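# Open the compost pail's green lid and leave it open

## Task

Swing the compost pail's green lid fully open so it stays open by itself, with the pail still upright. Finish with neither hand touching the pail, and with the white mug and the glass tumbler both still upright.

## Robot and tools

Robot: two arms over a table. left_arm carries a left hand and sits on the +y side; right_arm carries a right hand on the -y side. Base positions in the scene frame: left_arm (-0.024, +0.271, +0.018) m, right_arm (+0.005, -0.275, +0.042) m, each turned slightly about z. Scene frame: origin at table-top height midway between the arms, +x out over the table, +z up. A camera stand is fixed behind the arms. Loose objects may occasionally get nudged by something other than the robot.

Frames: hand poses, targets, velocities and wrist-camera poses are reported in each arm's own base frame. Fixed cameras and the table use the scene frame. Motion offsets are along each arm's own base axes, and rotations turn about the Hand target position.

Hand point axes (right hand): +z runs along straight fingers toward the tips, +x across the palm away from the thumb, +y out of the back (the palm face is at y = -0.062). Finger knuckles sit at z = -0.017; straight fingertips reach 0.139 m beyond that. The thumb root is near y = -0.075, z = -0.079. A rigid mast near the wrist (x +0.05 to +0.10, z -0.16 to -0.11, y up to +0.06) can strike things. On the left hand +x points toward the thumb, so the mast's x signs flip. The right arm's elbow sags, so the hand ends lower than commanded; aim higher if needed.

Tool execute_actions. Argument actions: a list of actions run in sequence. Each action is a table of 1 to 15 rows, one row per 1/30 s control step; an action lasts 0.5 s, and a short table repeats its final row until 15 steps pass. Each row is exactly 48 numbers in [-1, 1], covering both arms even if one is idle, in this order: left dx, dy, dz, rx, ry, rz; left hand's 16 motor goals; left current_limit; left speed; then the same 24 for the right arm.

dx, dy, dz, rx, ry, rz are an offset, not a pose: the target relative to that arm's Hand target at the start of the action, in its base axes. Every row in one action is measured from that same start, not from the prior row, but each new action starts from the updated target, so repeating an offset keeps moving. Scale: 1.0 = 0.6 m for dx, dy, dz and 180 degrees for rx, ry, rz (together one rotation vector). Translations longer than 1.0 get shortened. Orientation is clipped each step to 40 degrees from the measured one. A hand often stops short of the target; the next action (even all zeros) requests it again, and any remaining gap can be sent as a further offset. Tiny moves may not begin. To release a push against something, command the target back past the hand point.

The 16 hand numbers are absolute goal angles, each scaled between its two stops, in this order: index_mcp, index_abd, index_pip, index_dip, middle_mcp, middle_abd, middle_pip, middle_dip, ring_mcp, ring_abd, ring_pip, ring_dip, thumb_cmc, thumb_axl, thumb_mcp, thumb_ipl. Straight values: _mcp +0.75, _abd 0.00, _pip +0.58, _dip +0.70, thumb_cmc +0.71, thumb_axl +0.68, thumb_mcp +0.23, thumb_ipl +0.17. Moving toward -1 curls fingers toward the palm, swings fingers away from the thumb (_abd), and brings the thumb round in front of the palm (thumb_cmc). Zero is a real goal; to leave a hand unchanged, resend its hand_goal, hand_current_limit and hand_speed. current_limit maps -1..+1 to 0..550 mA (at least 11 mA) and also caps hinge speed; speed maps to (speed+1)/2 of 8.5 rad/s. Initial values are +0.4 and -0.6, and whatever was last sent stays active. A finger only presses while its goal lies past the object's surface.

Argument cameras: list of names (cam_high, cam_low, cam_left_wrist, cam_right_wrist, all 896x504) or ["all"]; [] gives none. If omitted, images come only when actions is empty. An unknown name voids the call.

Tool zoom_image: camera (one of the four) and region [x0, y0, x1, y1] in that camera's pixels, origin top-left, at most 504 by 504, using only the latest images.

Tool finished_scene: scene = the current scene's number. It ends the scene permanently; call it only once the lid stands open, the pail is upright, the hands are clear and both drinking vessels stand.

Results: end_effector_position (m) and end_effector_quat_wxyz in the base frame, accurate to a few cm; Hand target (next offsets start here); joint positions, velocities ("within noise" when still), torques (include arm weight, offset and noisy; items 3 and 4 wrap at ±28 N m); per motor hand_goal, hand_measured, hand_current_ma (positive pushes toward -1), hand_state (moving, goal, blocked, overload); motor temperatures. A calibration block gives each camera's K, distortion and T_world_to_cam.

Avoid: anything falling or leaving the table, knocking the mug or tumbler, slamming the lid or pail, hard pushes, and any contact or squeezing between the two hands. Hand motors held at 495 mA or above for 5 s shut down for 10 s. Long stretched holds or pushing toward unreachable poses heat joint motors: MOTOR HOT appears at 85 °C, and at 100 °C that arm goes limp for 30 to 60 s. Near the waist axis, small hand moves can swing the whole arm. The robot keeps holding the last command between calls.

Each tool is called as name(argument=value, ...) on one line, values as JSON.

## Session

execute_actions(actions=[])

Scene clock: 0.00 s.
left_arm: end_effector_position=(+0.3544, +0.3163, +0.3856) hand_goal=(+0.754, +0.000, +0.576, +0.696, +0.754, +0.000, +0.576, +0.696, +0.754, +0.000, +0.576, +0.696, +0.714, +0.678, +0.226, +0.168) hand_measured=(+0.754, +0.000, +0.576, +0.696, +0.754, +0.000, +0.576, +0.696, +0.754, +0.000, +0.576, +0.696, +0.714, +0.678, +0.226, +0.168) hand_current_ma=(+0, +0, +0, +0, +0, +0, +0, +0, +0, +0, +0, +0, +0, +0, +0, +0) hand_state=(goal, goal, goal, goal, goal, goal, goal, goal, goal, goal, goal, goal, goal, goal, goal, goal) hand_current_limit=0.40 hand_speed=-0.60 end_effector_quat_wxyz=(+0.152, -0.199, +0.967, +0.040) | right_arm: end_effector_position=(+0.4255, -0.1890, +0.1933) hand_goal=(+0.754, +0.000, +0.576, +0.696, +0.754, +0.000, +0.576, +0.696, +0.754, +0.000, +0.576, +0.696, +0.714, +0.678, +0.226, +0.168) hand_measured=(+0.754, +0.000, +0.576, +0.696, +0.754, +0.000, +0.576, +0.696, +0.754, +0.000, +0.576, +0.696, +0.714, +0.678, +0.226, +0.168) hand_current_ma=(+0, +0, +0, +0, +0, +0, +0, +0, +0, +0, +0, +0, +0, +0, +0, +0) hand_state=(goal, goal, goal, goal, goal, goal, goal, goal, goal, goal, goal, goal, goal, goal, goal, goal) hand_current_limit=0.40 hand_speed=-0.60 end_effector_quat_wxyz=(+0.086, +0.696, -0.156, +0.696)
Joint positions: left_arm=[0.556 1.428 1.725 -1.554 0.03 -1.426] | right_arm=[-0.179 1.241 0.41 0.814 0.165 1.671]
Joint velocities: within noise
Joint torques (N m): no reading
Motor temperatures (°C): left_arm=[26 29 31 27 24 23] | right_arm=[33 26 28 25 28 25]
Heat: left arm: hottest elbow 31 °C; right arm: hottest waist 33 °C.
Hand target: left_arm +0.3569, +0.3179, +0.4006; +0.169, -0.198, +0.964, +0.046 | right_arm +0.4342, -0.1906, +0.2113; +0.086, +0.681, -0.155, +0.710
camera_calibration:
cam_left_wrist: T_world_to_cam=[[0.945224, -0.275349, 0.175311, -0.340599], [-0.324847, -0.740799, 0.587956, 0.0725337], [-0.0320232, -0.612699, -0.789667, 0.637379], [0, 0, 0, 1]] pos_world=[0.365916, 0.350471, 0.520381]
cam_right_wrist: T_world_to_cam=[[-0.17714, -0.530861, -0.828739, 0.172394], [-0.440199, 0.795868, -0.415714, 0.378741], [0.880253, 0.291171, -0.374665, -0.119634], [0, 0, 0, 1]] pos_world=[0.302568, -0.175077, 0.255495]

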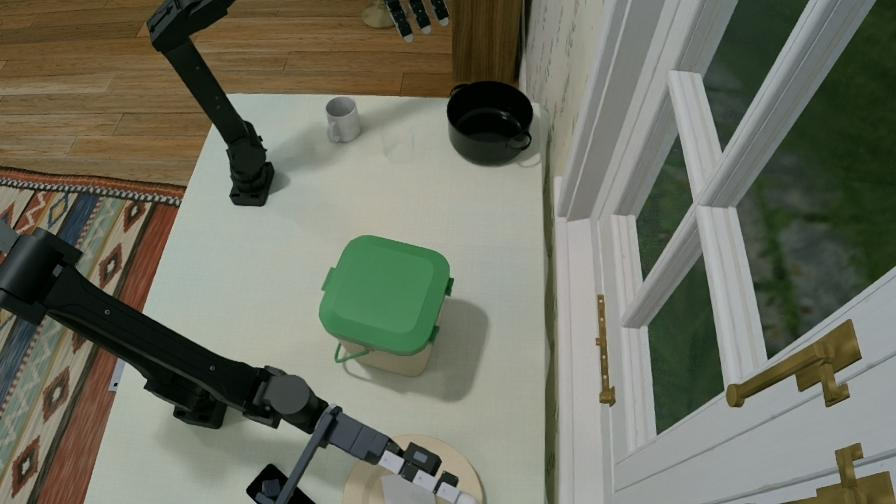

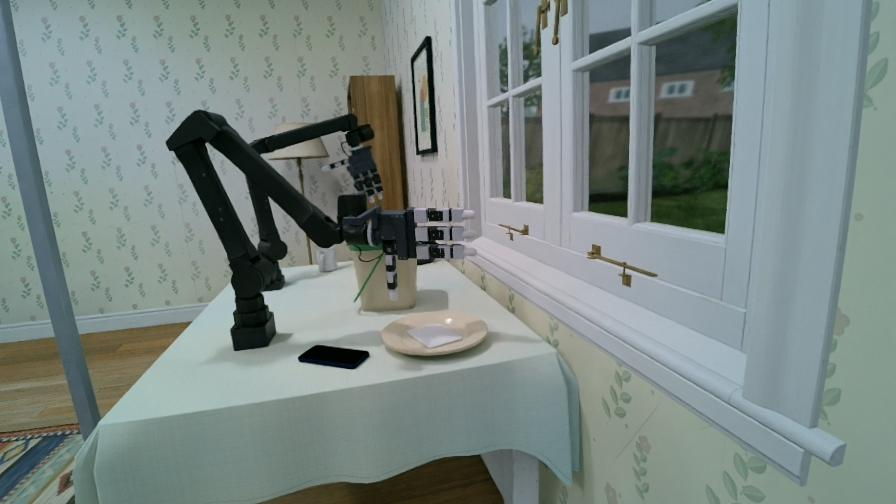

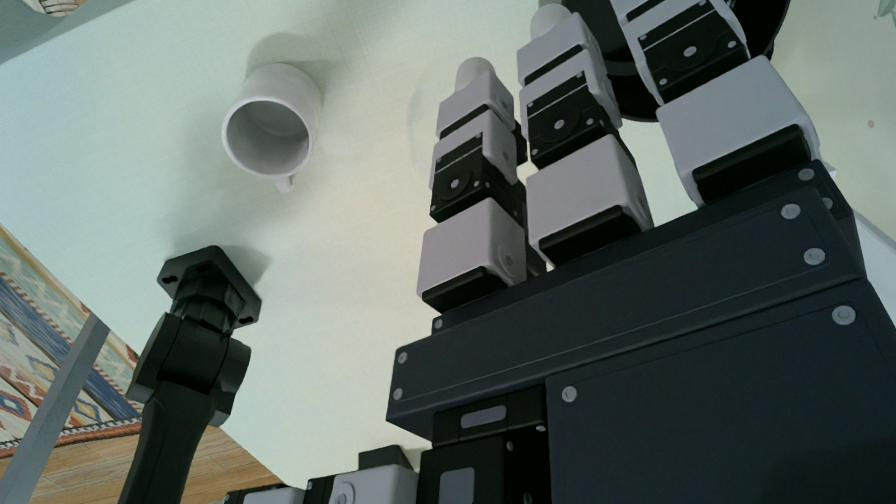

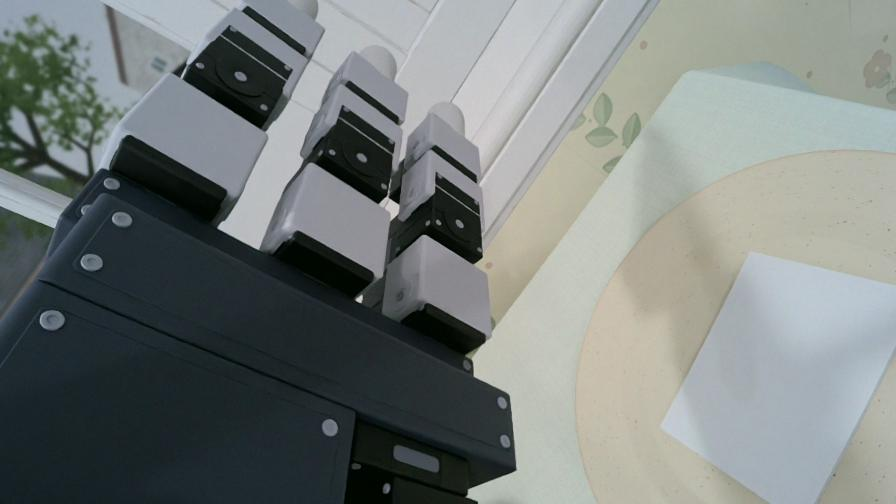

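zoom_image(camera="cam_high", region=[300, 220, 470, 390])

zoom_image(camera="cam_low", region=[320, 190, 460, 330])

Scaled by 2.965 from the camera's 896x504 image, which has a finer 1280x720 frame.

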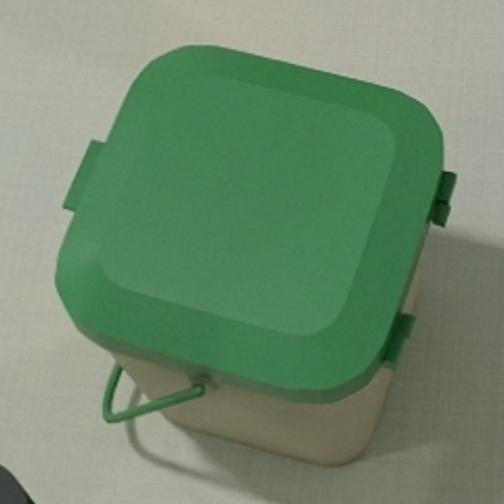

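Scaled by 3.600 from the camera's 896x504 image, which has a finer 1280x720 frame.

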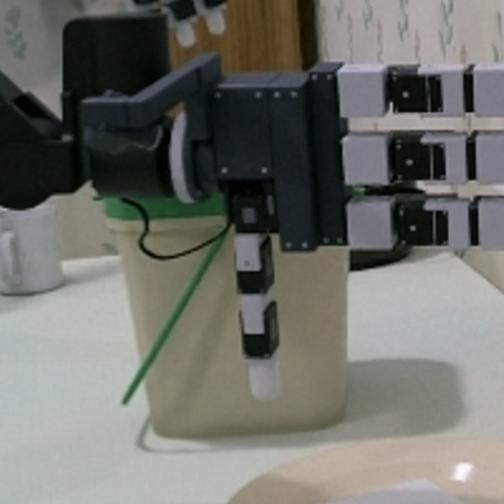

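execute_actions(actions=[[[0.038,-0.247,-0.018,0.0452,0.0065,-0.1643,0.342,0,0.139,0.261,0.342,0,0.139,0.261,0.342,0,0.139,0.261,0.714,0.678,0.226,0.168,0.4,-0.6,0,0,0,0,0,0,0.754,0,0.576,0.696,0.754,0,0.576,0.696,0.754,0,0.576,0.696,0.714,0.678,0.226,0.168,0.4,-0.6]],[[-0.033,-0.25,-0.017,0.0452,0.0065,-0.1643,0.342,0,0.139,0.261,0.342,0,0.139,0.261,0.342,0,0.139,0.261,0.714,0.678,0.226,0.168,0.4,-0.6,0,0,0,0,0,0,0.754,0,0.576,0.696,0.754,0,0.576,0.696,0.754,0,0.576,0.696,0.714,0.678,0.226,0.168,0.4,-0.6]],[[-0.133,-0.267,-0.033,0.0452,0.0065,-0.1643,0.342,0,0.139,0.261,0.342,0,0.139,0.261,0.342,0,0.139,0.261,0.714,0.678,0.226,0.168,0.4,-0.6,0,0,0,0,0,0,0.754,0,0.576,0.696,0.754,0,0.576,0.696,0.754,0,0.576,0.696,0.714,0.678,0.226,0.168,0.4,-0.6]],[[-0.133,-0.258,-0.05,0.0452,0.0065,-0.1643,0.342,0,0.139,0.261,0.342,0,0.139,0.261,0.342,0,0.139,0.261,0.714,0.678,0.226,0.168,0.4,-0.6,0,0,0,0,0,0,0.754,0,0.576,0.696,0.754,0,0.576,0.696,0.754,0,0.576,0.696,0.714,0.678,0.226,0.168,0.4,-0.6]]], cameras=["cam_high", "cam_low"])

zoom_image(camera="cam_high", region=[240, 200, 420, 350])

zoom_image(camera="cam_low", region=[280, 150, 420, 290])

Scene clock: 23.03 s.
left_arm: end_effector_position=(+0.1990, -0.2835, +0.3058) hand_goal=(+0.342, +0.000, +0.140, +0.262, +0.342, +0.000, +0.140, +0.262, +0.342, +0.000, +0.140, +0.262, +0.714, +0.678, +0.226, +0.168) hand_measured=(+0.348, +0.000, +0.144, +0.266, +0.350, +0.000, +0.144, +0.266, +0.348, +0.000, +0.144, +0.266, +0.716, +0.678, +0.224, +0.168) hand_current_ma=(+1, +0, +1, +0, +2, +0, +1, +0, +2, +0, +0, +0, +0, +0, -1, +0) hand_state=(goal, goal, goal, goal, goal, goal, goal, goal, goal, goal, goal, goal, goal, goal, goal, goal) hand_current_limit=0.40 hand_speed=-0.60 end_effector_quat_wxyz=(+0.105, +0.769, +0.619, +0.123) | right_arm: end_effector_position=(+0.4255, -0.1890, +0.1933) hand_goal=(+0.754, +0.000, +0.576, +0.696, +0.754, +0.000, +0.576, +0.696, +0.754, +0.000, +0.576, +0.696, +0.714, +0.678, +0.226, +0.168) hand_measured=(+0.754, +0.002, +0.576, +0.696, +0.754, +0.002, +0.576, +0.696, +0.754, +0.002, +0.576, +0.696, +0.714, +0.678, +0.226, +0.168) hand_current_ma=(-1, +1, +0, +0, -1, +1, +0, +0, -1, +1, +0, +0, +0, -1, +0, +0) hand_state=(goal, goal, goal, goal, goal, goal, goal, goal, goal, goal, goal, goal, goal, goal, goal, goal) hand_current_limit=0.40 hand_speed=-0.60 end_effector_quat_wxyz=(+0.086, +0.696, -0.156, +0.696)
Joint positions: left_arm=[-1.361 1.085 1.134 -1.541 -0.315 -1.133] | right_arm=[-0.179 1.241 0.41 0.814 0.165 1.671]
Joint torques (N m): left_arm=[-0.56 -3.78 12.21 0.65 -0.71 -0.13] | right_arm=[-0.09 -5.95 11.54 2.26 -0.09 -0.01]
Heat: left arm: hottest elbow 33 °C; right arm: hottest waist 33 °C.
Hand target: left_arm +0.2003, -0.2954, +0.3299; +0.134, +0.762, +0.624, +0.110 | right_arm +0.4342, -0.1906, +0.2113; +0.086, +0.681, -0.155, +0.710
Off the commanded pose: left_arm 0.027 m, 4 deg | right_arm 0.020 m, 2 deg.
Images, in order (width x height): cam_high 896x504, cam_low 896x504.

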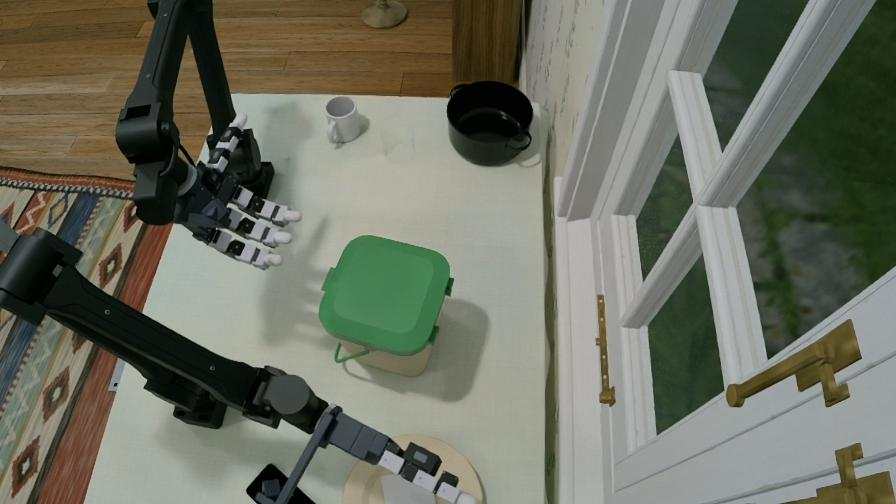

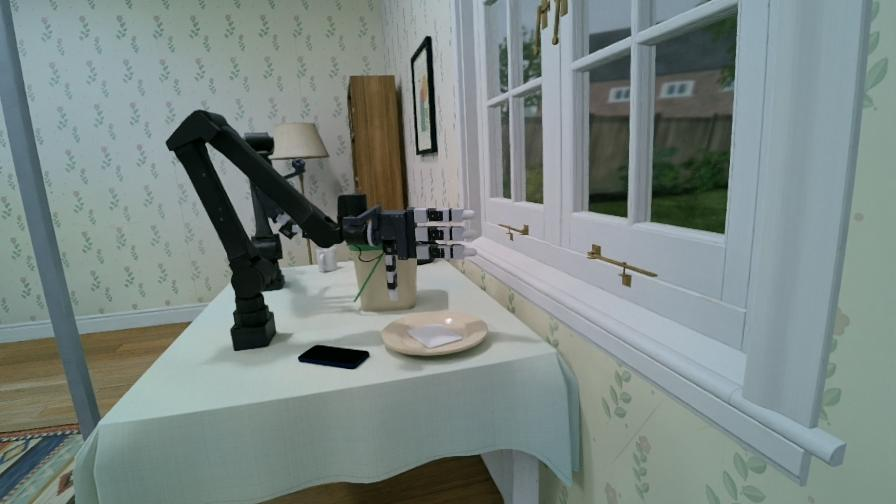

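Scaled by 2.800 from the camera's 896x504 image, which has a finer 1280x720 frame.

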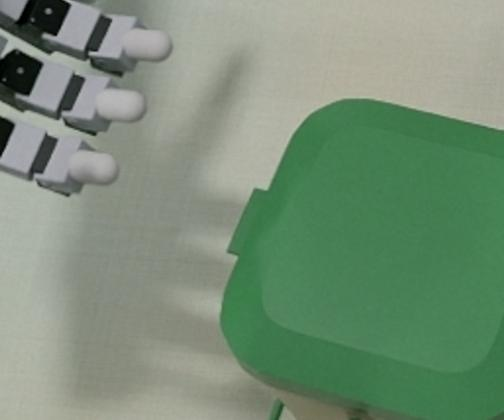

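Scaled by 3.600 from the camera's 896x504 image, which has a finer 1280x720 frame.

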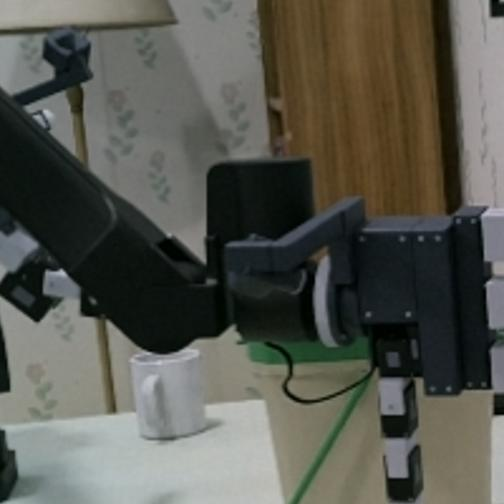

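execute_actions(actions=[[[0.06,-0.05,-0.217,0,0,-0.028,0.342,0,0.139,0.261,0.342,0,0.139,0.261,0.342,0,0.139,0.261,0.714,0.678,0.226,0.168,0.4,-0.6,0,0,0,0,0,0,0.754,0,0.576,0.696,0.754,0,0.576,0.696,0.754,0,0.576,0.696,0.714,0.678,0.226,0.168,0.4,-0.6]]], cameras=["cam_high", "cam_low"])

zoom_image(camera="cam_high", region=[240, 200, 420, 350])

Scene clock: 37.27 s.
left_arm: end_effector_position=(+0.2298, -0.3181, +0.1945) hand_goal=(+0.342, +0.000, +0.140, +0.262, +0.342, +0.000, +0.140, +0.262, +0.342, +0.000, +0.140, +0.262, +0.714, +0.678, +0.226, +0.168) hand_measured=(+0.348, +0.000, +0.144, +0.266, +0.350, +0.000, +0.144, +0.266, +0.348, +0.000, +0.144, +0.264, +0.716, +0.678, +0.224, +0.168) hand_current_ma=(+1, +0, +1, +0, +2, +0, +1, +0, +2, +0, +0, +0, +0, +0, -1, +0) hand_state=(goal, goal, goal, goal, goal, goal, goal, goal, goal, goal, goal, goal, goal, goal, goal, goal) hand_current_limit=0.40 hand_speed=-0.60 end_effector_quat_wxyz=(+0.129, +0.789, +0.591, +0.109) | right_arm: end_effector_position=(+0.4255, -0.1890, +0.1933) hand_goal=(+0.754, +0.000, +0.576, +0.696, +0.754, +0.000, +0.576, +0.696, +0.754, +0.000, +0.576, +0.696, +0.714, +0.678, +0.226, +0.168) hand_measured=(+0.754, +0.002, +0.576, +0.696, +0.754, +0.002, +0.576, +0.696, +0.754, +0.002, +0.576, +0.696, +0.714, +0.678, +0.226, +0.168) hand_current_ma=(-1, +1, +0, +0, -1, +1, +0, +0, -1, +1, +0, +0, +0, -1, +0, +0) hand_state=(goal, goal, goal, goal, goal, goal, goal, goal, goal, goal, goal, goal, goal, goal, goal, goal) hand_current_limit=0.40 hand_speed=-0.60 end_effector_quat_wxyz=(+0.086, +0.696, -0.156, +0.696)
Joint positions: left_arm=[-1.281 1.171 0.896 -1.124 -0.295 -0.97] | right_arm=[-0.179 1.241 0.41 0.814 0.165 1.671]
Joint torques (N m): left_arm=[1.2 -4.42 9.03 1.17 -0.37 0.2] | right_arm=[-0.03 -5.89 11.54 2.28 -0.09 -0.02]
Heat: left arm: hottest elbow 34 °C; right arm: hottest waist 33 °C.
Hand target: left_arm +0.2363, -0.3254, +0.1997; +0.138, +0.788, +0.590, +0.104 | right_arm +0.4342, -0.1906, +0.2113; +0.086, +0.681, -0.155, +0.710
Off the commanded pose: left_arm 0.011 m, 1 deg | right_arm 0.020 m, 2 deg.
Images, in order (width x height): cam_high 896x504, cam_low 896x504.

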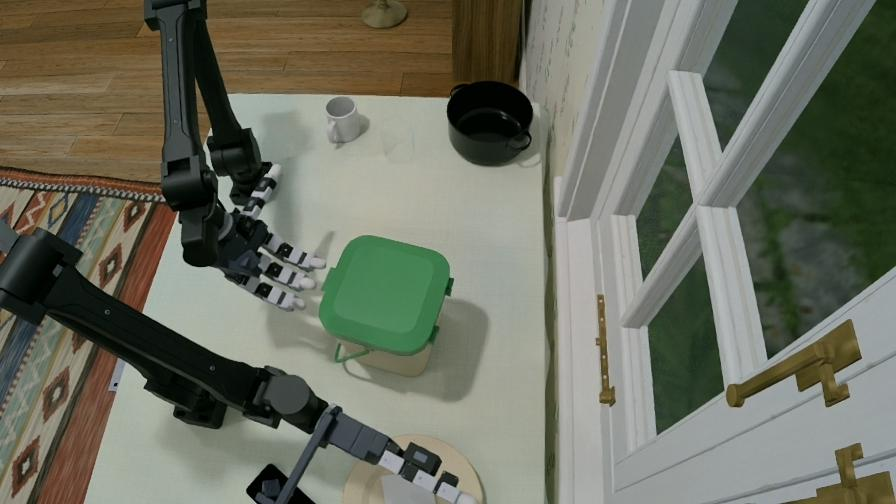

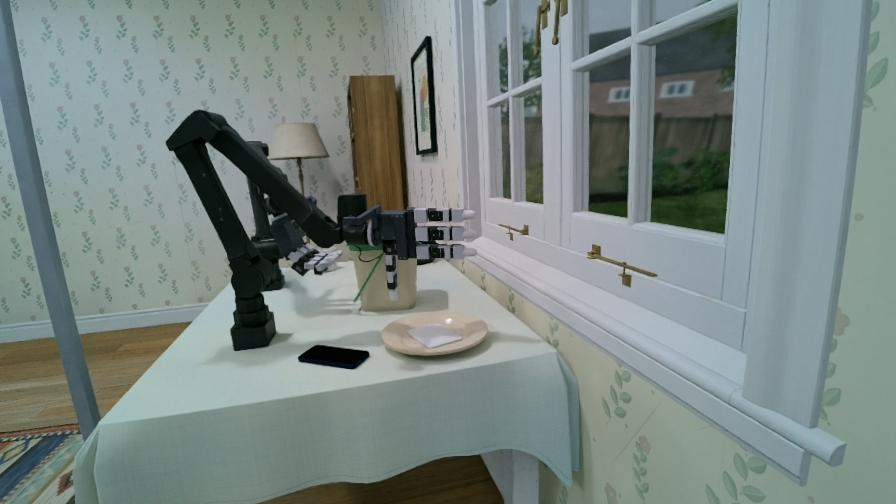

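Scaled by 2.800 from the camera's 896x504 image, which has a finer 1280x720 frame.

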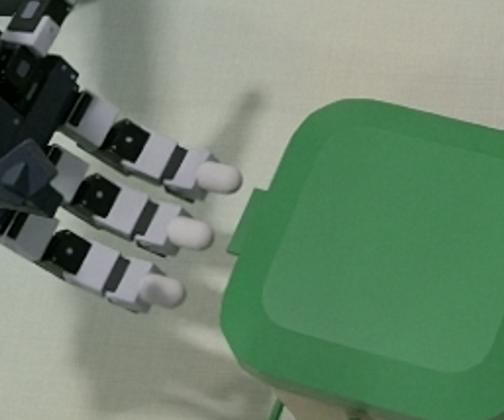

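execute_actions(actions=[[[0.091,-0.014,0.007,0,0,0,0.342,0,0.139,0.261,0.342,0,0.139,0.261,0.342,0,0.139,0.261,0.714,0.678,0.226,0.168,0.4,-0.6,0,0,0,0,0,0,0.754,0,0.576,0.696,0.754,0,0.576,0.696,0.754,0,0.576,0.696,0.714,0.678,0.226,0.168,0.4,-0.6]]], cameras=["cam_high"])

zoom_image(camera="cam_high", region=[280, 210, 480, 390])

Scene clock: 40.77 s.
left_arm: end_effector_position=(+0.2793, -0.3138, +0.1848) hand_goal=(+0.342, +0.000, +0.140, +0.262, +0.342, +0.000, +0.140, +0.262, +0.342, +0.000, +0.140, +0.262, +0.714, +0.678, +0.226, +0.168) hand_measured=(+0.348, +0.000, +0.144, +0.266, +0.350, +0.000, +0.144, +0.266, +0.348, +0.000, +0.144, +0.264, +0.716, +0.678, +0.224, +0.168) hand_current_ma=(+1, +0, +1, +0, +2, +0, +1, +0, +2, +0, +0, +0, +0, +0, -1, +0) hand_state=(goal, goal, goal, goal, goal, goal, goal, goal, goal, goal, goal, goal, goal, goal, goal, goal) hand_current_limit=0.40 hand_speed=-0.60 end_effector_quat_wxyz=(+0.115, +0.790, +0.592, +0.111) | right_arm: end_effector_position=(+0.4255, -0.1890, +0.1933) hand_goal=(+0.754, +0.000, +0.576, +0.696, +0.754, +0.000, +0.576, +0.696, +0.754, +0.000, +0.576, +0.696, +0.714, +0.678, +0.226, +0.168) hand_measured=(+0.754, +0.002, +0.576, +0.696, +0.754, +0.002, +0.576, +0.696, +0.754, +0.002, +0.576, +0.696, +0.714, +0.678, +0.226, +0.168) hand_current_ma=(-1, +1, +0, +0, -1, +1, +0, +0, -1, +1, +0, +0, +0, -1, +0, +0) hand_state=(goal, goal, goal, goal, goal, goal, goal, goal, goal, goal, goal, goal, goal, goal, goal, goal) hand_current_limit=0.40 hand_speed=-0.60 end_effector_quat_wxyz=(+0.086, +0.696, -0.156, +0.696)
Joint positions: left_arm=[-1.133 1.225 0.92 -1.081 -0.263 -0.825] | right_arm=[-0.179 1.241 0.41 0.814 0.165 1.671]
Joint torques (N m): left_arm=[0.67 -4.48 11.88 1.22 -0.33 0.17] | right_arm=[-0.03 -5.89 11.52 2.28 -0.09 -0.01]
Heat: left arm: hottest elbow 35 °C; right arm: hottest waist 33 °C.
Hand target: left_arm +0.2909, -0.3336, +0.2039; +0.138, +0.788, +0.590, +0.104 | right_arm +0.4342, -0.1906, +0.2113; +0.086, +0.681, -0.155, +0.710
Off the commanded pose: left_arm 0.030 m, 3 deg | right_arm 0.020 m, 2 deg.
Images, in order (width x height): cam_high 896x504.

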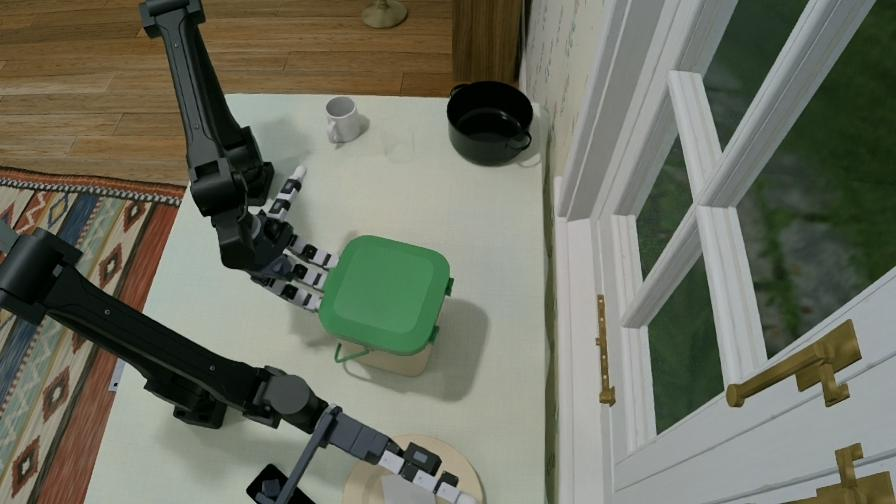

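Scaled by 2.520 from the camera's 896x504 image, which has a finer 1280x720 frame.

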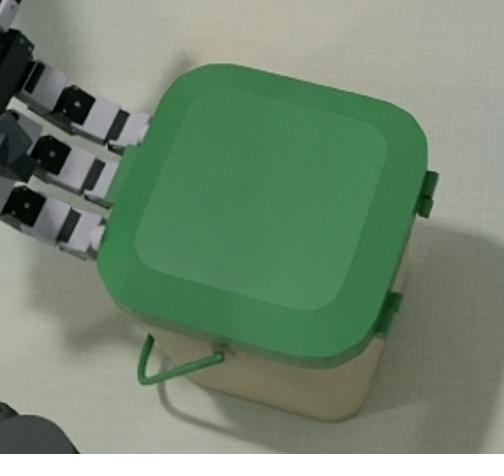

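execute_actions(actions=[[[0.016,-0.003,0.035,0,0,0,0.342,0,0.139,0.261,0.342,0,0.139,0.261,0.342,0,0.139,0.261,0.714,0.678,0.226,0.168,0.4,-0.6,0,0,0,0,0,0,0.754,0,0.576,0.696,0.754,0,0.576,0.696,0.754,0,0.576,0.696,0.714,0.678,0.226,0.168,0.4,-0.6]]], cameras=["cam_high"])

zoom_image(camera="cam_high", region=[280, 210, 480, 390])

Scene clock: 46.90 s.
left_arm: end_effector_position=(+0.2857, -0.3188, +0.2001) hand_goal=(+0.342, +0.000, +0.140, +0.262, +0.342, +0.000, +0.140, +0.262, +0.342, +0.000, +0.140, +0.262, +0.714, +0.678, +0.226, +0.168) hand_measured=(+0.370, +0.004, +0.154, +0.266, +0.350, +0.000, +0.144, +0.266, +0.348, +0.000, +0.144, +0.264, +0.716, +0.678, +0.224, +0.168) hand_current_ma=(+22, +0, +5, +0, +2, +0, +1, +0, +2, +0, +0, +0, +0, +0, -1, +0) hand_state=(blocked, goal, goal, goal, goal, goal, goal, goal, goal, goal, goal, goal, goal, goal, goal, goal) hand_current_limit=0.40 hand_speed=-0.60 end_effector_quat_wxyz=(+0.117, +0.790, +0.593, +0.106) | right_arm: end_effector_position=(+0.4255, -0.1890, +0.1933) hand_goal=(+0.754, +0.000, +0.576, +0.696, +0.754, +0.000, +0.576, +0.696, +0.754, +0.000, +0.576, +0.696, +0.714, +0.678, +0.226, +0.168) hand_measured=(+0.754, +0.002, +0.576, +0.696, +0.754, +0.002, +0.576, +0.696, +0.754, +0.002, +0.576, +0.696, +0.714, +0.678, +0.226, +0.168) hand_current_ma=(-1, +1, +0, +0, -1, +1, +0, +0, -1, +1, +0, +0, +0, -1, +0, +0) hand_state=(goal, goal, goal, goal, goal, goal, goal, goal, goal, goal, goal, goal, goal, goal, goal, goal) hand_current_limit=0.40 hand_speed=-0.60 end_effector_quat_wxyz=(+0.086, +0.696, -0.156, +0.696)
Joint positions: left_arm=[-1.118 1.228 0.965 -1.113 -0.251 -0.81] | right_arm=[-0.179 1.241 0.41 0.814 0.165 1.671]
Joint torques (N m): left_arm=[1.38 -4.66 12.88 0.51 -0.56 0.25] | right_arm=[-0.03 -5.95 11.54 2.28 -0.09 -0.02]
Motor temperatures (°C): left_arm=[26 29 36 27 24 23] | right_arm=[33 27 32 25 28 25]
Heat: left arm: hottest elbow 36 °C; right arm: hottest waist 33 °C.
Hand target: left_arm +0.3005, -0.3355, +0.2248; +0.138, +0.788, +0.590, +0.104 | right_arm +0.4342, -0.1906, +0.2113; +0.086, +0.681, -0.155, +0.710
Off the commanded pose: left_arm 0.033 m, 2 deg | right_arm 0.020 m, 2 deg.
Images, in order (width x height): cam_high 896x504.

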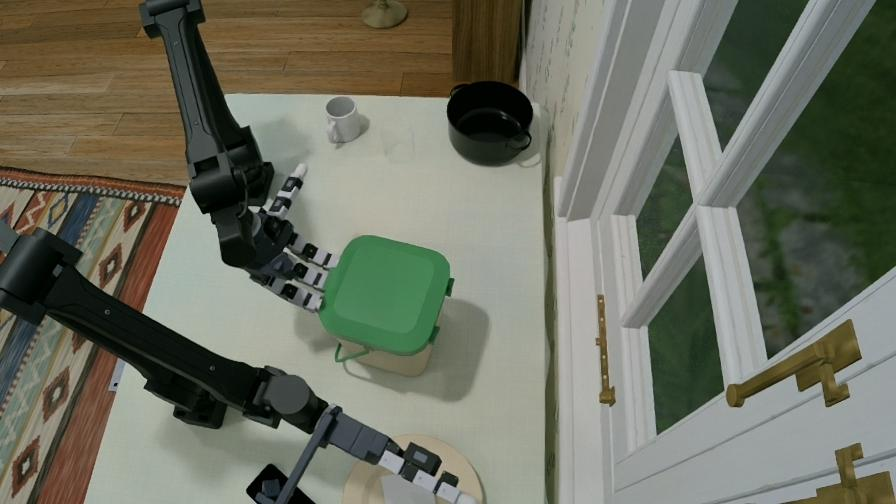

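Scaled by 2.520 from the camera's 896x504 image, which has a finer 1280x720 frame.

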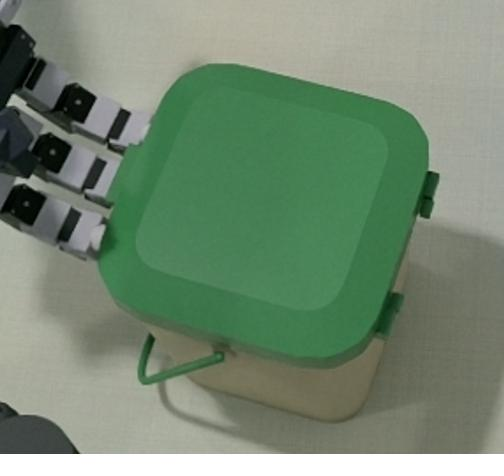

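execute_actions(actions=[[[0.008,-0.002,0.06,0,0,0,0.342,0,0.139,0.261,0.342,0,0.139,0.261,0.342,0,0.139,0.261,0.714,0.678,0.226,0.168,0.4,-0.6,0,0,0,0,0,0,0.754,0,0.576,0.696,0.754,0,0.576,0.696,0.754,0,0.576,0.696,0.714,0.678,0.226,0.168,0.4,-0.6]]], cameras=["cam_high"])

zoom_image(camera="cam_high", region=[280, 210, 480, 390])

Scene clock: 49.07 s.
left_arm: end_effector_position=(+0.2907, -0.3212, +0.2290) hand_goal=(+0.342, +0.000, +0.140, +0.262, +0.342, +0.000, +0.140, +0.262, +0.342, +0.000, +0.140, +0.262, +0.714, +0.678, +0.226, +0.168) hand_measured=(+0.378, +0.000, +0.162, +0.272, +0.358, +0.000, +0.148, +0.266, +0.348, +0.000, +0.144, +0.264, +0.716, +0.678, +0.224, +0.168) hand_current_ma=(+34, +0, +13, +3, +8, +0, +2, +0, +2, +0, +0, +0, +0, +0, -1, +0) hand_state=(blocked, goal, blocked, goal, goal, goal, goal, goal, goal, goal, goal, goal, goal, goal, goal, goal) hand_current_limit=0.40 hand_speed=-0.60 end_effector_quat_wxyz=(+0.110, +0.792, +0.592, +0.105) | right_arm: end_effector_position=(+0.4255, -0.1890, +0.1933) hand_goal=(+0.754, +0.000, +0.576, +0.696, +0.754, +0.000, +0.576, +0.696, +0.754, +0.000, +0.576, +0.696, +0.714, +0.678, +0.226, +0.168) hand_measured=(+0.754, +0.002, +0.576, +0.696, +0.754, +0.002, +0.576, +0.696, +0.754, +0.002, +0.576, +0.696, +0.714, +0.678, +0.226, +0.168) hand_current_ma=(-1, +1, +0, +0, -1, +1, +0, +0, -1, +1, +0, +0, +0, -1, +0, +0) hand_state=(goal, goal, goal, goal, goal, goal, goal, goal, goal, goal, goal, goal, goal, goal, goal, goal) hand_current_limit=0.40 hand_speed=-0.60 end_effector_quat_wxyz=(+0.086, +0.696, -0.156, +0.696)
Joint positions: left_arm=[-1.106 1.228 1.047 -1.207 -0.245 -0.797] | right_arm=[-0.179 1.241 0.41 0.814 0.165 1.671]
Joint torques (N m): left_arm=[1.14 -5.54 13.44 0.55 -0.7 0.22] | right_arm=[-0.09 -5.95 11.52 2.26 -0.09 -0.02]
Heat: left arm: hottest elbow 36 °C; right arm: hottest waist 33 °C.
Hand target: left_arm +0.3053, -0.3367, +0.2608; +0.138, +0.788, +0.590, +0.104 | right_arm +0.4342, -0.1906, +0.2113; +0.086, +0.681, -0.155, +0.710
Off the commanded pose: left_arm 0.038 m, 3 deg | right_arm 0.020 m, 2 deg.
Images, in order (width x height): cam_high 896x504.

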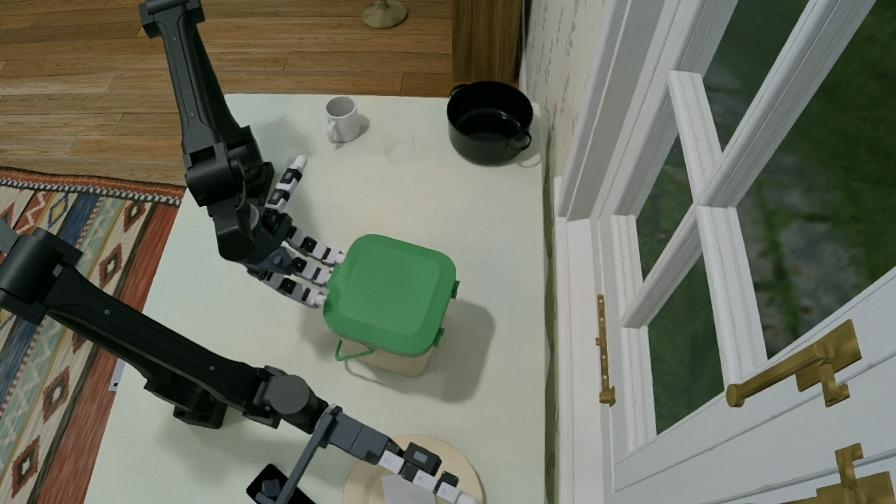

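Scaled by 2.520 from the camera's 896x504 image, which has a finer 1280x720 frame.

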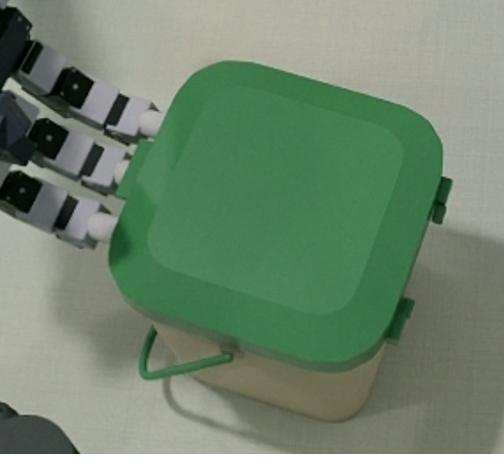

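execute_actions(actions=[[[0.019,-0.006,0.067,0,0,0,0.342,0,0.139,0.261,0.342,0,0.139,0.261,0.342,0,0.139,0.261,0.714,0.678,0.226,0.168,0.4,-0.6,0,0,0,0,0,0,0.754,0,0.576,0.696,0.754,0,0.576,0.696,0.754,0,0.576,0.696,0.714,0.678,0.226,0.168,0.4,-0.6]],[[0.064,-0.019,0.075,0,0,0,0.342,0,0.139,0.261,0.342,0,0.139,0.261,0.342,0,0.139,0.261,0.714,0.678,0.226,0.168,0.4,-0.6,0,0,0,0,0,0,0.754,0,0.576,0.696,0.754,0,0.576,0.696,0.754,0,0.576,0.696,0.714,0.678,0.226,0.168,0.4,-0.6]]], cameras=["cam_high"])

zoom_image(camera="cam_high", region=[280, 190, 500, 390])

Scene clock: 53.80 s.
left_arm: end_effector_position=(+0.3457, -0.3426, +0.3220) hand_goal=(+0.342, +0.000, +0.140, +0.262, +0.342, +0.000, +0.140, +0.262, +0.342, +0.000, +0.140, +0.262, +0.714, +0.678, +0.226, +0.168) hand_measured=(+0.362, +0.000, +0.152, +0.264, +0.358, +0.002, +0.148, +0.266, +0.350, +0.000, +0.144, +0.264, +0.716, +0.678, +0.224, +0.168) hand_current_ma=(+13, +0, +4, +0, +7, +0, +2, +0, +2, +0, +0, +0, +0, +0, -1, +0) hand_state=(blocked, goal, goal, goal, goal, goal, goal, goal, goal, goal, goal, goal, goal, goal, goal, goal) hand_current_limit=0.40 hand_speed=-0.60 end_effector_quat_wxyz=(+0.120, +0.789, +0.593, +0.106) | right_arm: end_effector_position=(+0.4255, -0.1890, +0.1933) hand_goal=(+0.754, +0.000, +0.576, +0.696, +0.754, +0.000, +0.576, +0.696, +0.754, +0.000, +0.576, +0.696, +0.714, +0.678, +0.226, +0.168) hand_measured=(+0.754, +0.002, +0.576, +0.696, +0.754, +0.002, +0.576, +0.696, +0.754, +0.002, +0.576, +0.696, +0.714, +0.678, +0.226, +0.168) hand_current_ma=(-1, +1, +0, +0, -1, +1, +0, +0, -1, +1, +0, +0, +0, -1, +0, +0) hand_state=(goal, goal, goal, goal, goal, goal, goal, goal, goal, goal, goal, goal, goal, goal, goal, goal) hand_current_limit=0.40 hand_speed=-0.60 end_effector_quat_wxyz=(+0.086, +0.696, -0.156, +0.696)
Joint positions: left_arm=[-1.007 1.317 1.363 -1.389 -0.229 -0.699] | right_arm=[-0.179 1.241 0.41 0.814 0.165 1.671]
Joint torques (N m): left_arm=[0.67 -6.59 12.96 0.38 -0.34 0.14] | right_arm=[-0.09 -5.89 11.52 2.28 -0.09 -0.01]
Heat: left arm: hottest elbow 37 °C; right arm: hottest waist 33 °C.
Hand target: left_arm +0.3551, -0.3518, +0.3460; +0.138, +0.788, +0.590, +0.104 | right_arm +0.4342, -0.1906, +0.2113; +0.086, +0.681, -0.155, +0.710
Off the commanded pose: left_arm 0.027 m, 2 deg | right_arm 0.020 m, 2 deg.
Images, in order (width x height): cam_high 896x504.

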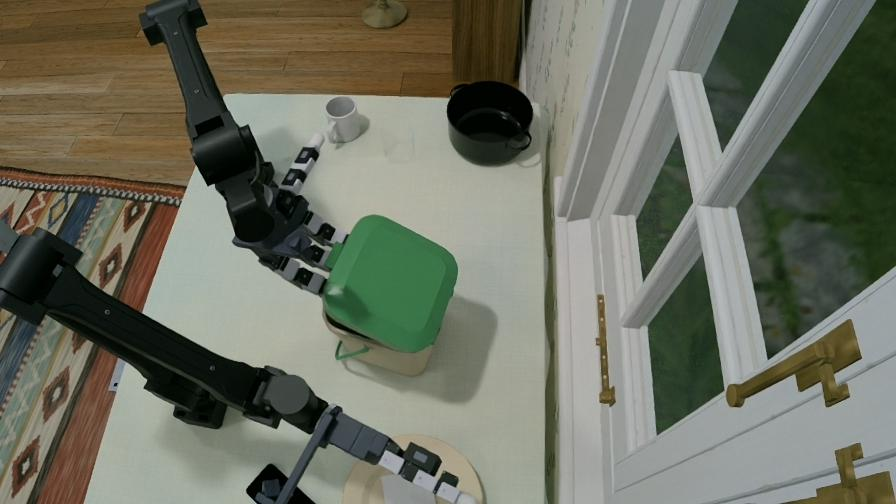

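Scaled by 2.291 from the camera's 896x504 image, which has a finer 1280x720 frame.

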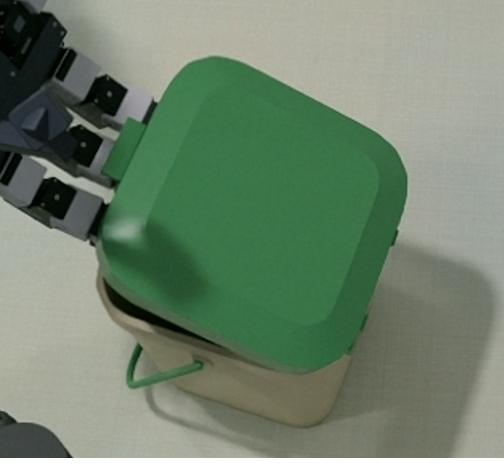

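execute_actions(actions=[[[0.096,-0.029,0.083,0,0,0,0.342,0,0.139,0.261,0.342,0,0.139,0.261,0.342,0,0.139,0.261,0.714,0.678,0.226,0.168,0.4,-0.6,0,0,0,0,0,0,0.754,0,0.576,0.696,0.754,0,0.576,0.696,0.754,0,0.576,0.696,0.714,0.678,0.226,0.168,0.4,-0.6]],[[0.096,-0.029,0.05,0,0,0,0.342,0,0.139,0.261,0.342,0,0.139,0.261,0.342,0,0.139,0.261,0.714,0.678,0.226,0.168,0.4,-0.6,0,0,0,0,0,0,0.754,0,0.576,0.696,0.754,0,0.576,0.696,0.754,0,0.576,0.696,0.714,0.678,0.226,0.168,0.4,-0.6]],[[0.08,-0.024,0,0,0,0,0.342,0,0.139,0.261,0.342,0,0.139,0.261,0.342,0,0.139,0.261,0.714,0.678,0.226,0.168,0.4,-0.6,0,0,0,0,0,0,0.754,0,0.576,0.696,0.754,0,0.576,0.696,0.754,0,0.576,0.696,0.714,0.678,0.226,0.168,0.4,-0.6]]], cameras=["cam_high", "cam_low"])

zoom_image(camera="cam_high", region=[290, 170, 520, 390])

Scene clock: 60.83 s.
left_arm: end_effector_position=(+0.5127, -0.3970, +0.4062) hand_goal=(+0.342, +0.000, +0.140, +0.262, +0.342, +0.000, +0.140, +0.262, +0.342, +0.000, +0.140, +0.262, +0.714, +0.678, +0.226, +0.168) hand_measured=(+0.354, +0.002, +0.148, +0.264, +0.356, +0.002, +0.148, +0.266, +0.350, +0.000, +0.144, +0.264, +0.716, +0.678, +0.224, +0.168) hand_current_ma=(+5, +0, +2, +0, +7, +0, +2, +0, +2, +0, +0, +0, +0, +0, -1, +0) hand_state=(goal, goal, goal, goal, goal, goal, goal, goal, goal, goal, goal, goal, goal, goal, goal, goal) hand_current_limit=0.40 hand_speed=-0.60 end_effector_quat_wxyz=(+0.123, +0.788, +0.594, +0.103) | right_arm: end_effector_position=(+0.4255, -0.1890, +0.1933) hand_goal=(+0.754, +0.000, +0.576, +0.696, +0.754, +0.000, +0.576, +0.696, +0.754, +0.000, +0.576, +0.696, +0.714, +0.678, +0.226, +0.168) hand_measured=(+0.754, +0.002, +0.576, +0.696, +0.754, +0.002, +0.576, +0.696, +0.754, +0.002, +0.576, +0.696, +0.714, +0.678, +0.226, +0.168) hand_current_ma=(-1, +1, +0, +0, -1, +1, +0, +0, -1, +1, +0, +0, +0, -1, +0, +0) hand_state=(goal, goal, goal, goal, goal, goal, goal, goal, goal, goal, goal, goal, goal, goal, goal, goal) hand_current_limit=0.40 hand_speed=-0.60 end_effector_quat_wxyz=(+0.086, +0.696, -0.156, +0.696)
Joint positions: left_arm=[-0.796 1.748 2.078 -1.625 -0.172 -0.494] | right_arm=[-0.179 1.241 0.41 0.814 0.165 1.671]
Joint torques (N m): left_arm=[0.15 -12.22 12.18 0.43 -0.2 0.15] | right_arm=[-0.03 -5.89 11.52 2.28 -0.09 -0.01]
Heat: left arm: hottest elbow 38 °C; right arm: hottest waist 33 °C.
Hand target: left_arm +0.5182, -0.4010, +0.4260; +0.138, +0.788, +0.590, +0.104 | right_arm +0.4342, -0.1906, +0.2113; +0.086, +0.681, -0.155, +0.710
Off the commanded pose: left_arm 0.021 m, 2 deg | right_arm 0.020 m, 2 deg.
Images, in order (width x height): cam_high 896x504, cam_low 896x504.

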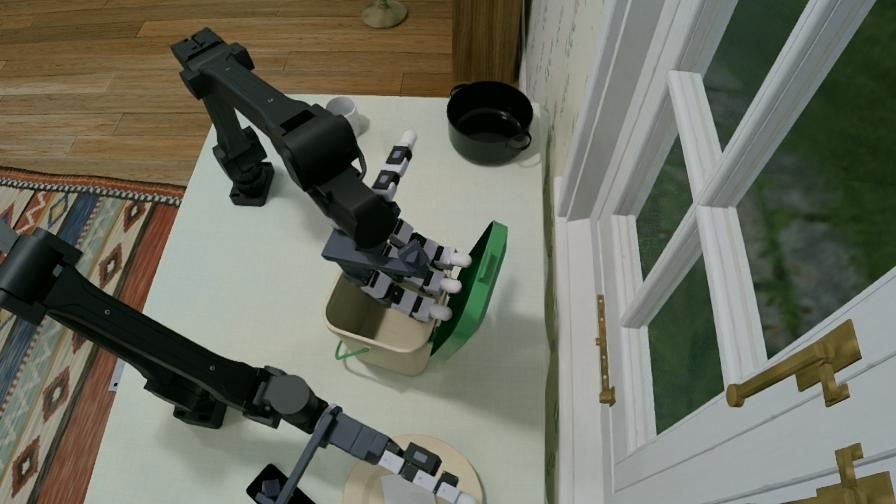

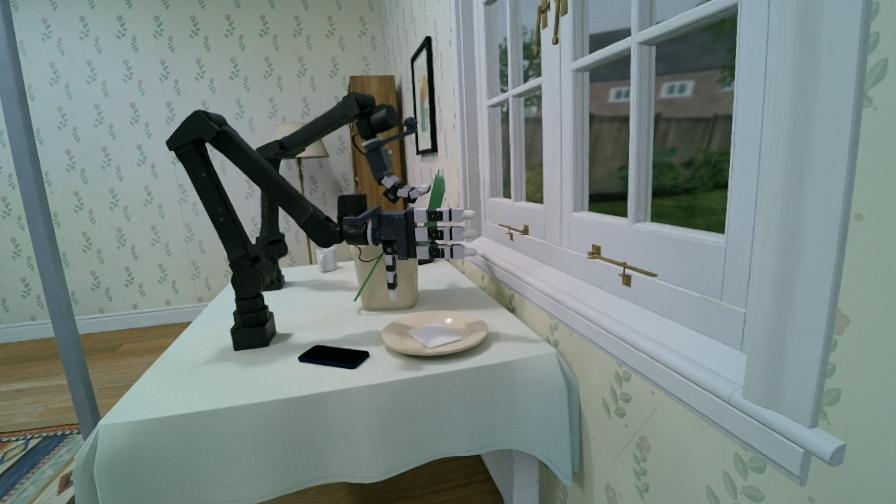

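Scaled by 2.191 from the camera's 896x504 image, which has a finer 1280x720 frame.

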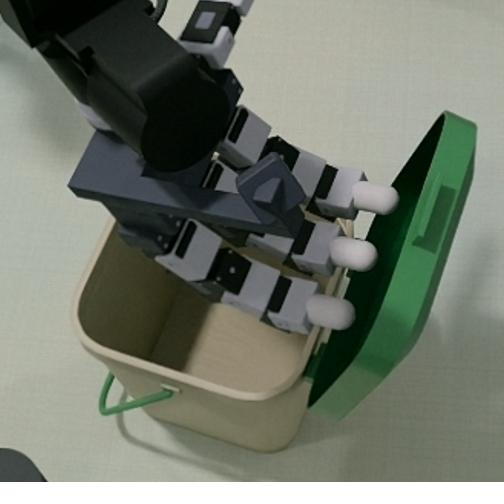

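execute_actions(actions=[[[-0.12,0.036,0.01,0,0,0,0.342,0,0.139,0.261,0.342,0,0.139,0.261,0.342,0,0.139,0.261,0.714,0.678,0.226,0.168,0.4,-0.6,0,0,0,0,0,0,0.754,0,0.576,0.696,0.754,0,0.576,0.696,0.754,0,0.576,0.696,0.714,0.678,0.226,0.168,0.4,-0.6]]], cameras=["cam_high"])

zoom_image(camera="cam_high", region=[290, 170, 520, 390])

Scene clock: 68.27 s.
left_arm: end_effector_position=(+0.4492, -0.3797, +0.4233) hand_goal=(+0.342, +0.000, +0.140, +0.262, +0.342, +0.000, +0.140, +0.262, +0.342, +0.000, +0.140, +0.262, +0.714, +0.678, +0.226, +0.168) hand_measured=(+0.352, +0.002, +0.146, +0.264, +0.354, +0.002, +0.146, +0.266, +0.350, +0.000, +0.144, +0.264, +0.716, +0.678, +0.224, +0.168) hand_current_ma=(+3, +0, +1, +0, +4, +0, +2, +0, +2, +0, +0, +0, +0, +0, -1, +0) hand_state=(goal, goal, goal, goal, goal, goal, goal, goal, goal, goal, goal, goal, goal, goal, goal, goal) hand_current_limit=0.40 hand_speed=-0.60 end_effector_quat_wxyz=(+0.128, +0.793, +0.587, +0.103) | right_arm: end_effector_position=(+0.4255, -0.1890, +0.1933) hand_goal=(+0.754, +0.000, +0.576, +0.696, +0.754, +0.000, +0.576, +0.696, +0.754, +0.000, +0.576, +0.696, +0.714, +0.678, +0.226, +0.168) hand_measured=(+0.754, +0.002, +0.576, +0.696, +0.754, +0.002, +0.576, +0.696, +0.754, +0.002, +0.576, +0.696, +0.714, +0.678, +0.226, +0.168) hand_current_ma=(-1, +1, +0, +0, -1, +1, +0, +0, -1, +1, +0, +0, +0, -1, +0, +0) hand_state=(goal, goal, goal, goal, goal, goal, goal, goal, goal, goal, goal, goal, goal, goal, goal, goal) hand_current_limit=0.40 hand_speed=-0.60 end_effector_quat_wxyz=(+0.086, +0.696, -0.156, +0.696)
Joint positions: left_arm=[-0.862 1.59 1.918 -1.625 -0.186 -0.539] | right_arm=[-0.179 1.241 0.41 0.814 0.165 1.671]
Joint torques (N m): left_arm=[-0.09 -11.81 8.49 1.11 -0.49 -0.11] | right_arm=[-0.09 -5.95 11.52 2.26 -0.09 -0.02]
Heat: left arm: hottest elbow 39 °C; right arm: hottest waist 33 °C.
Hand target: left_arm +0.4463, -0.3793, +0.4320; +0.139, +0.788, +0.590, +0.105 | right_arm +0.4342, -0.1906, +0.2113; +0.086, +0.681, -0.155, +0.710
Off the commanded pose: left_arm 0.009 m, 1 deg | right_arm 0.020 m, 2 deg.
Images, in order (width x height): cam_high 896x504.

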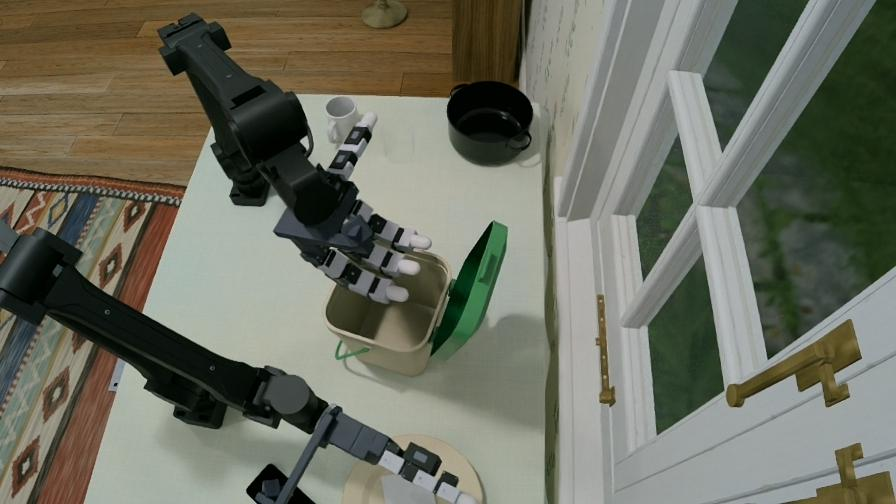

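Scaled by 2.191 from the camera's 896x504 image, which has a finer 1280x720 frame.

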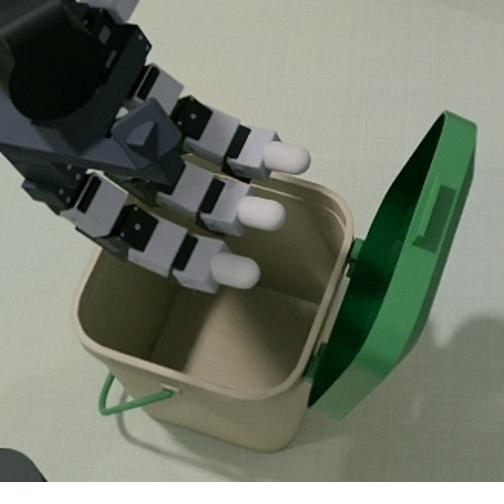

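Lid is standing open at its stop, pail upright, hand clear.

finished_scene(scene=2)

The scene is finished: the task was done.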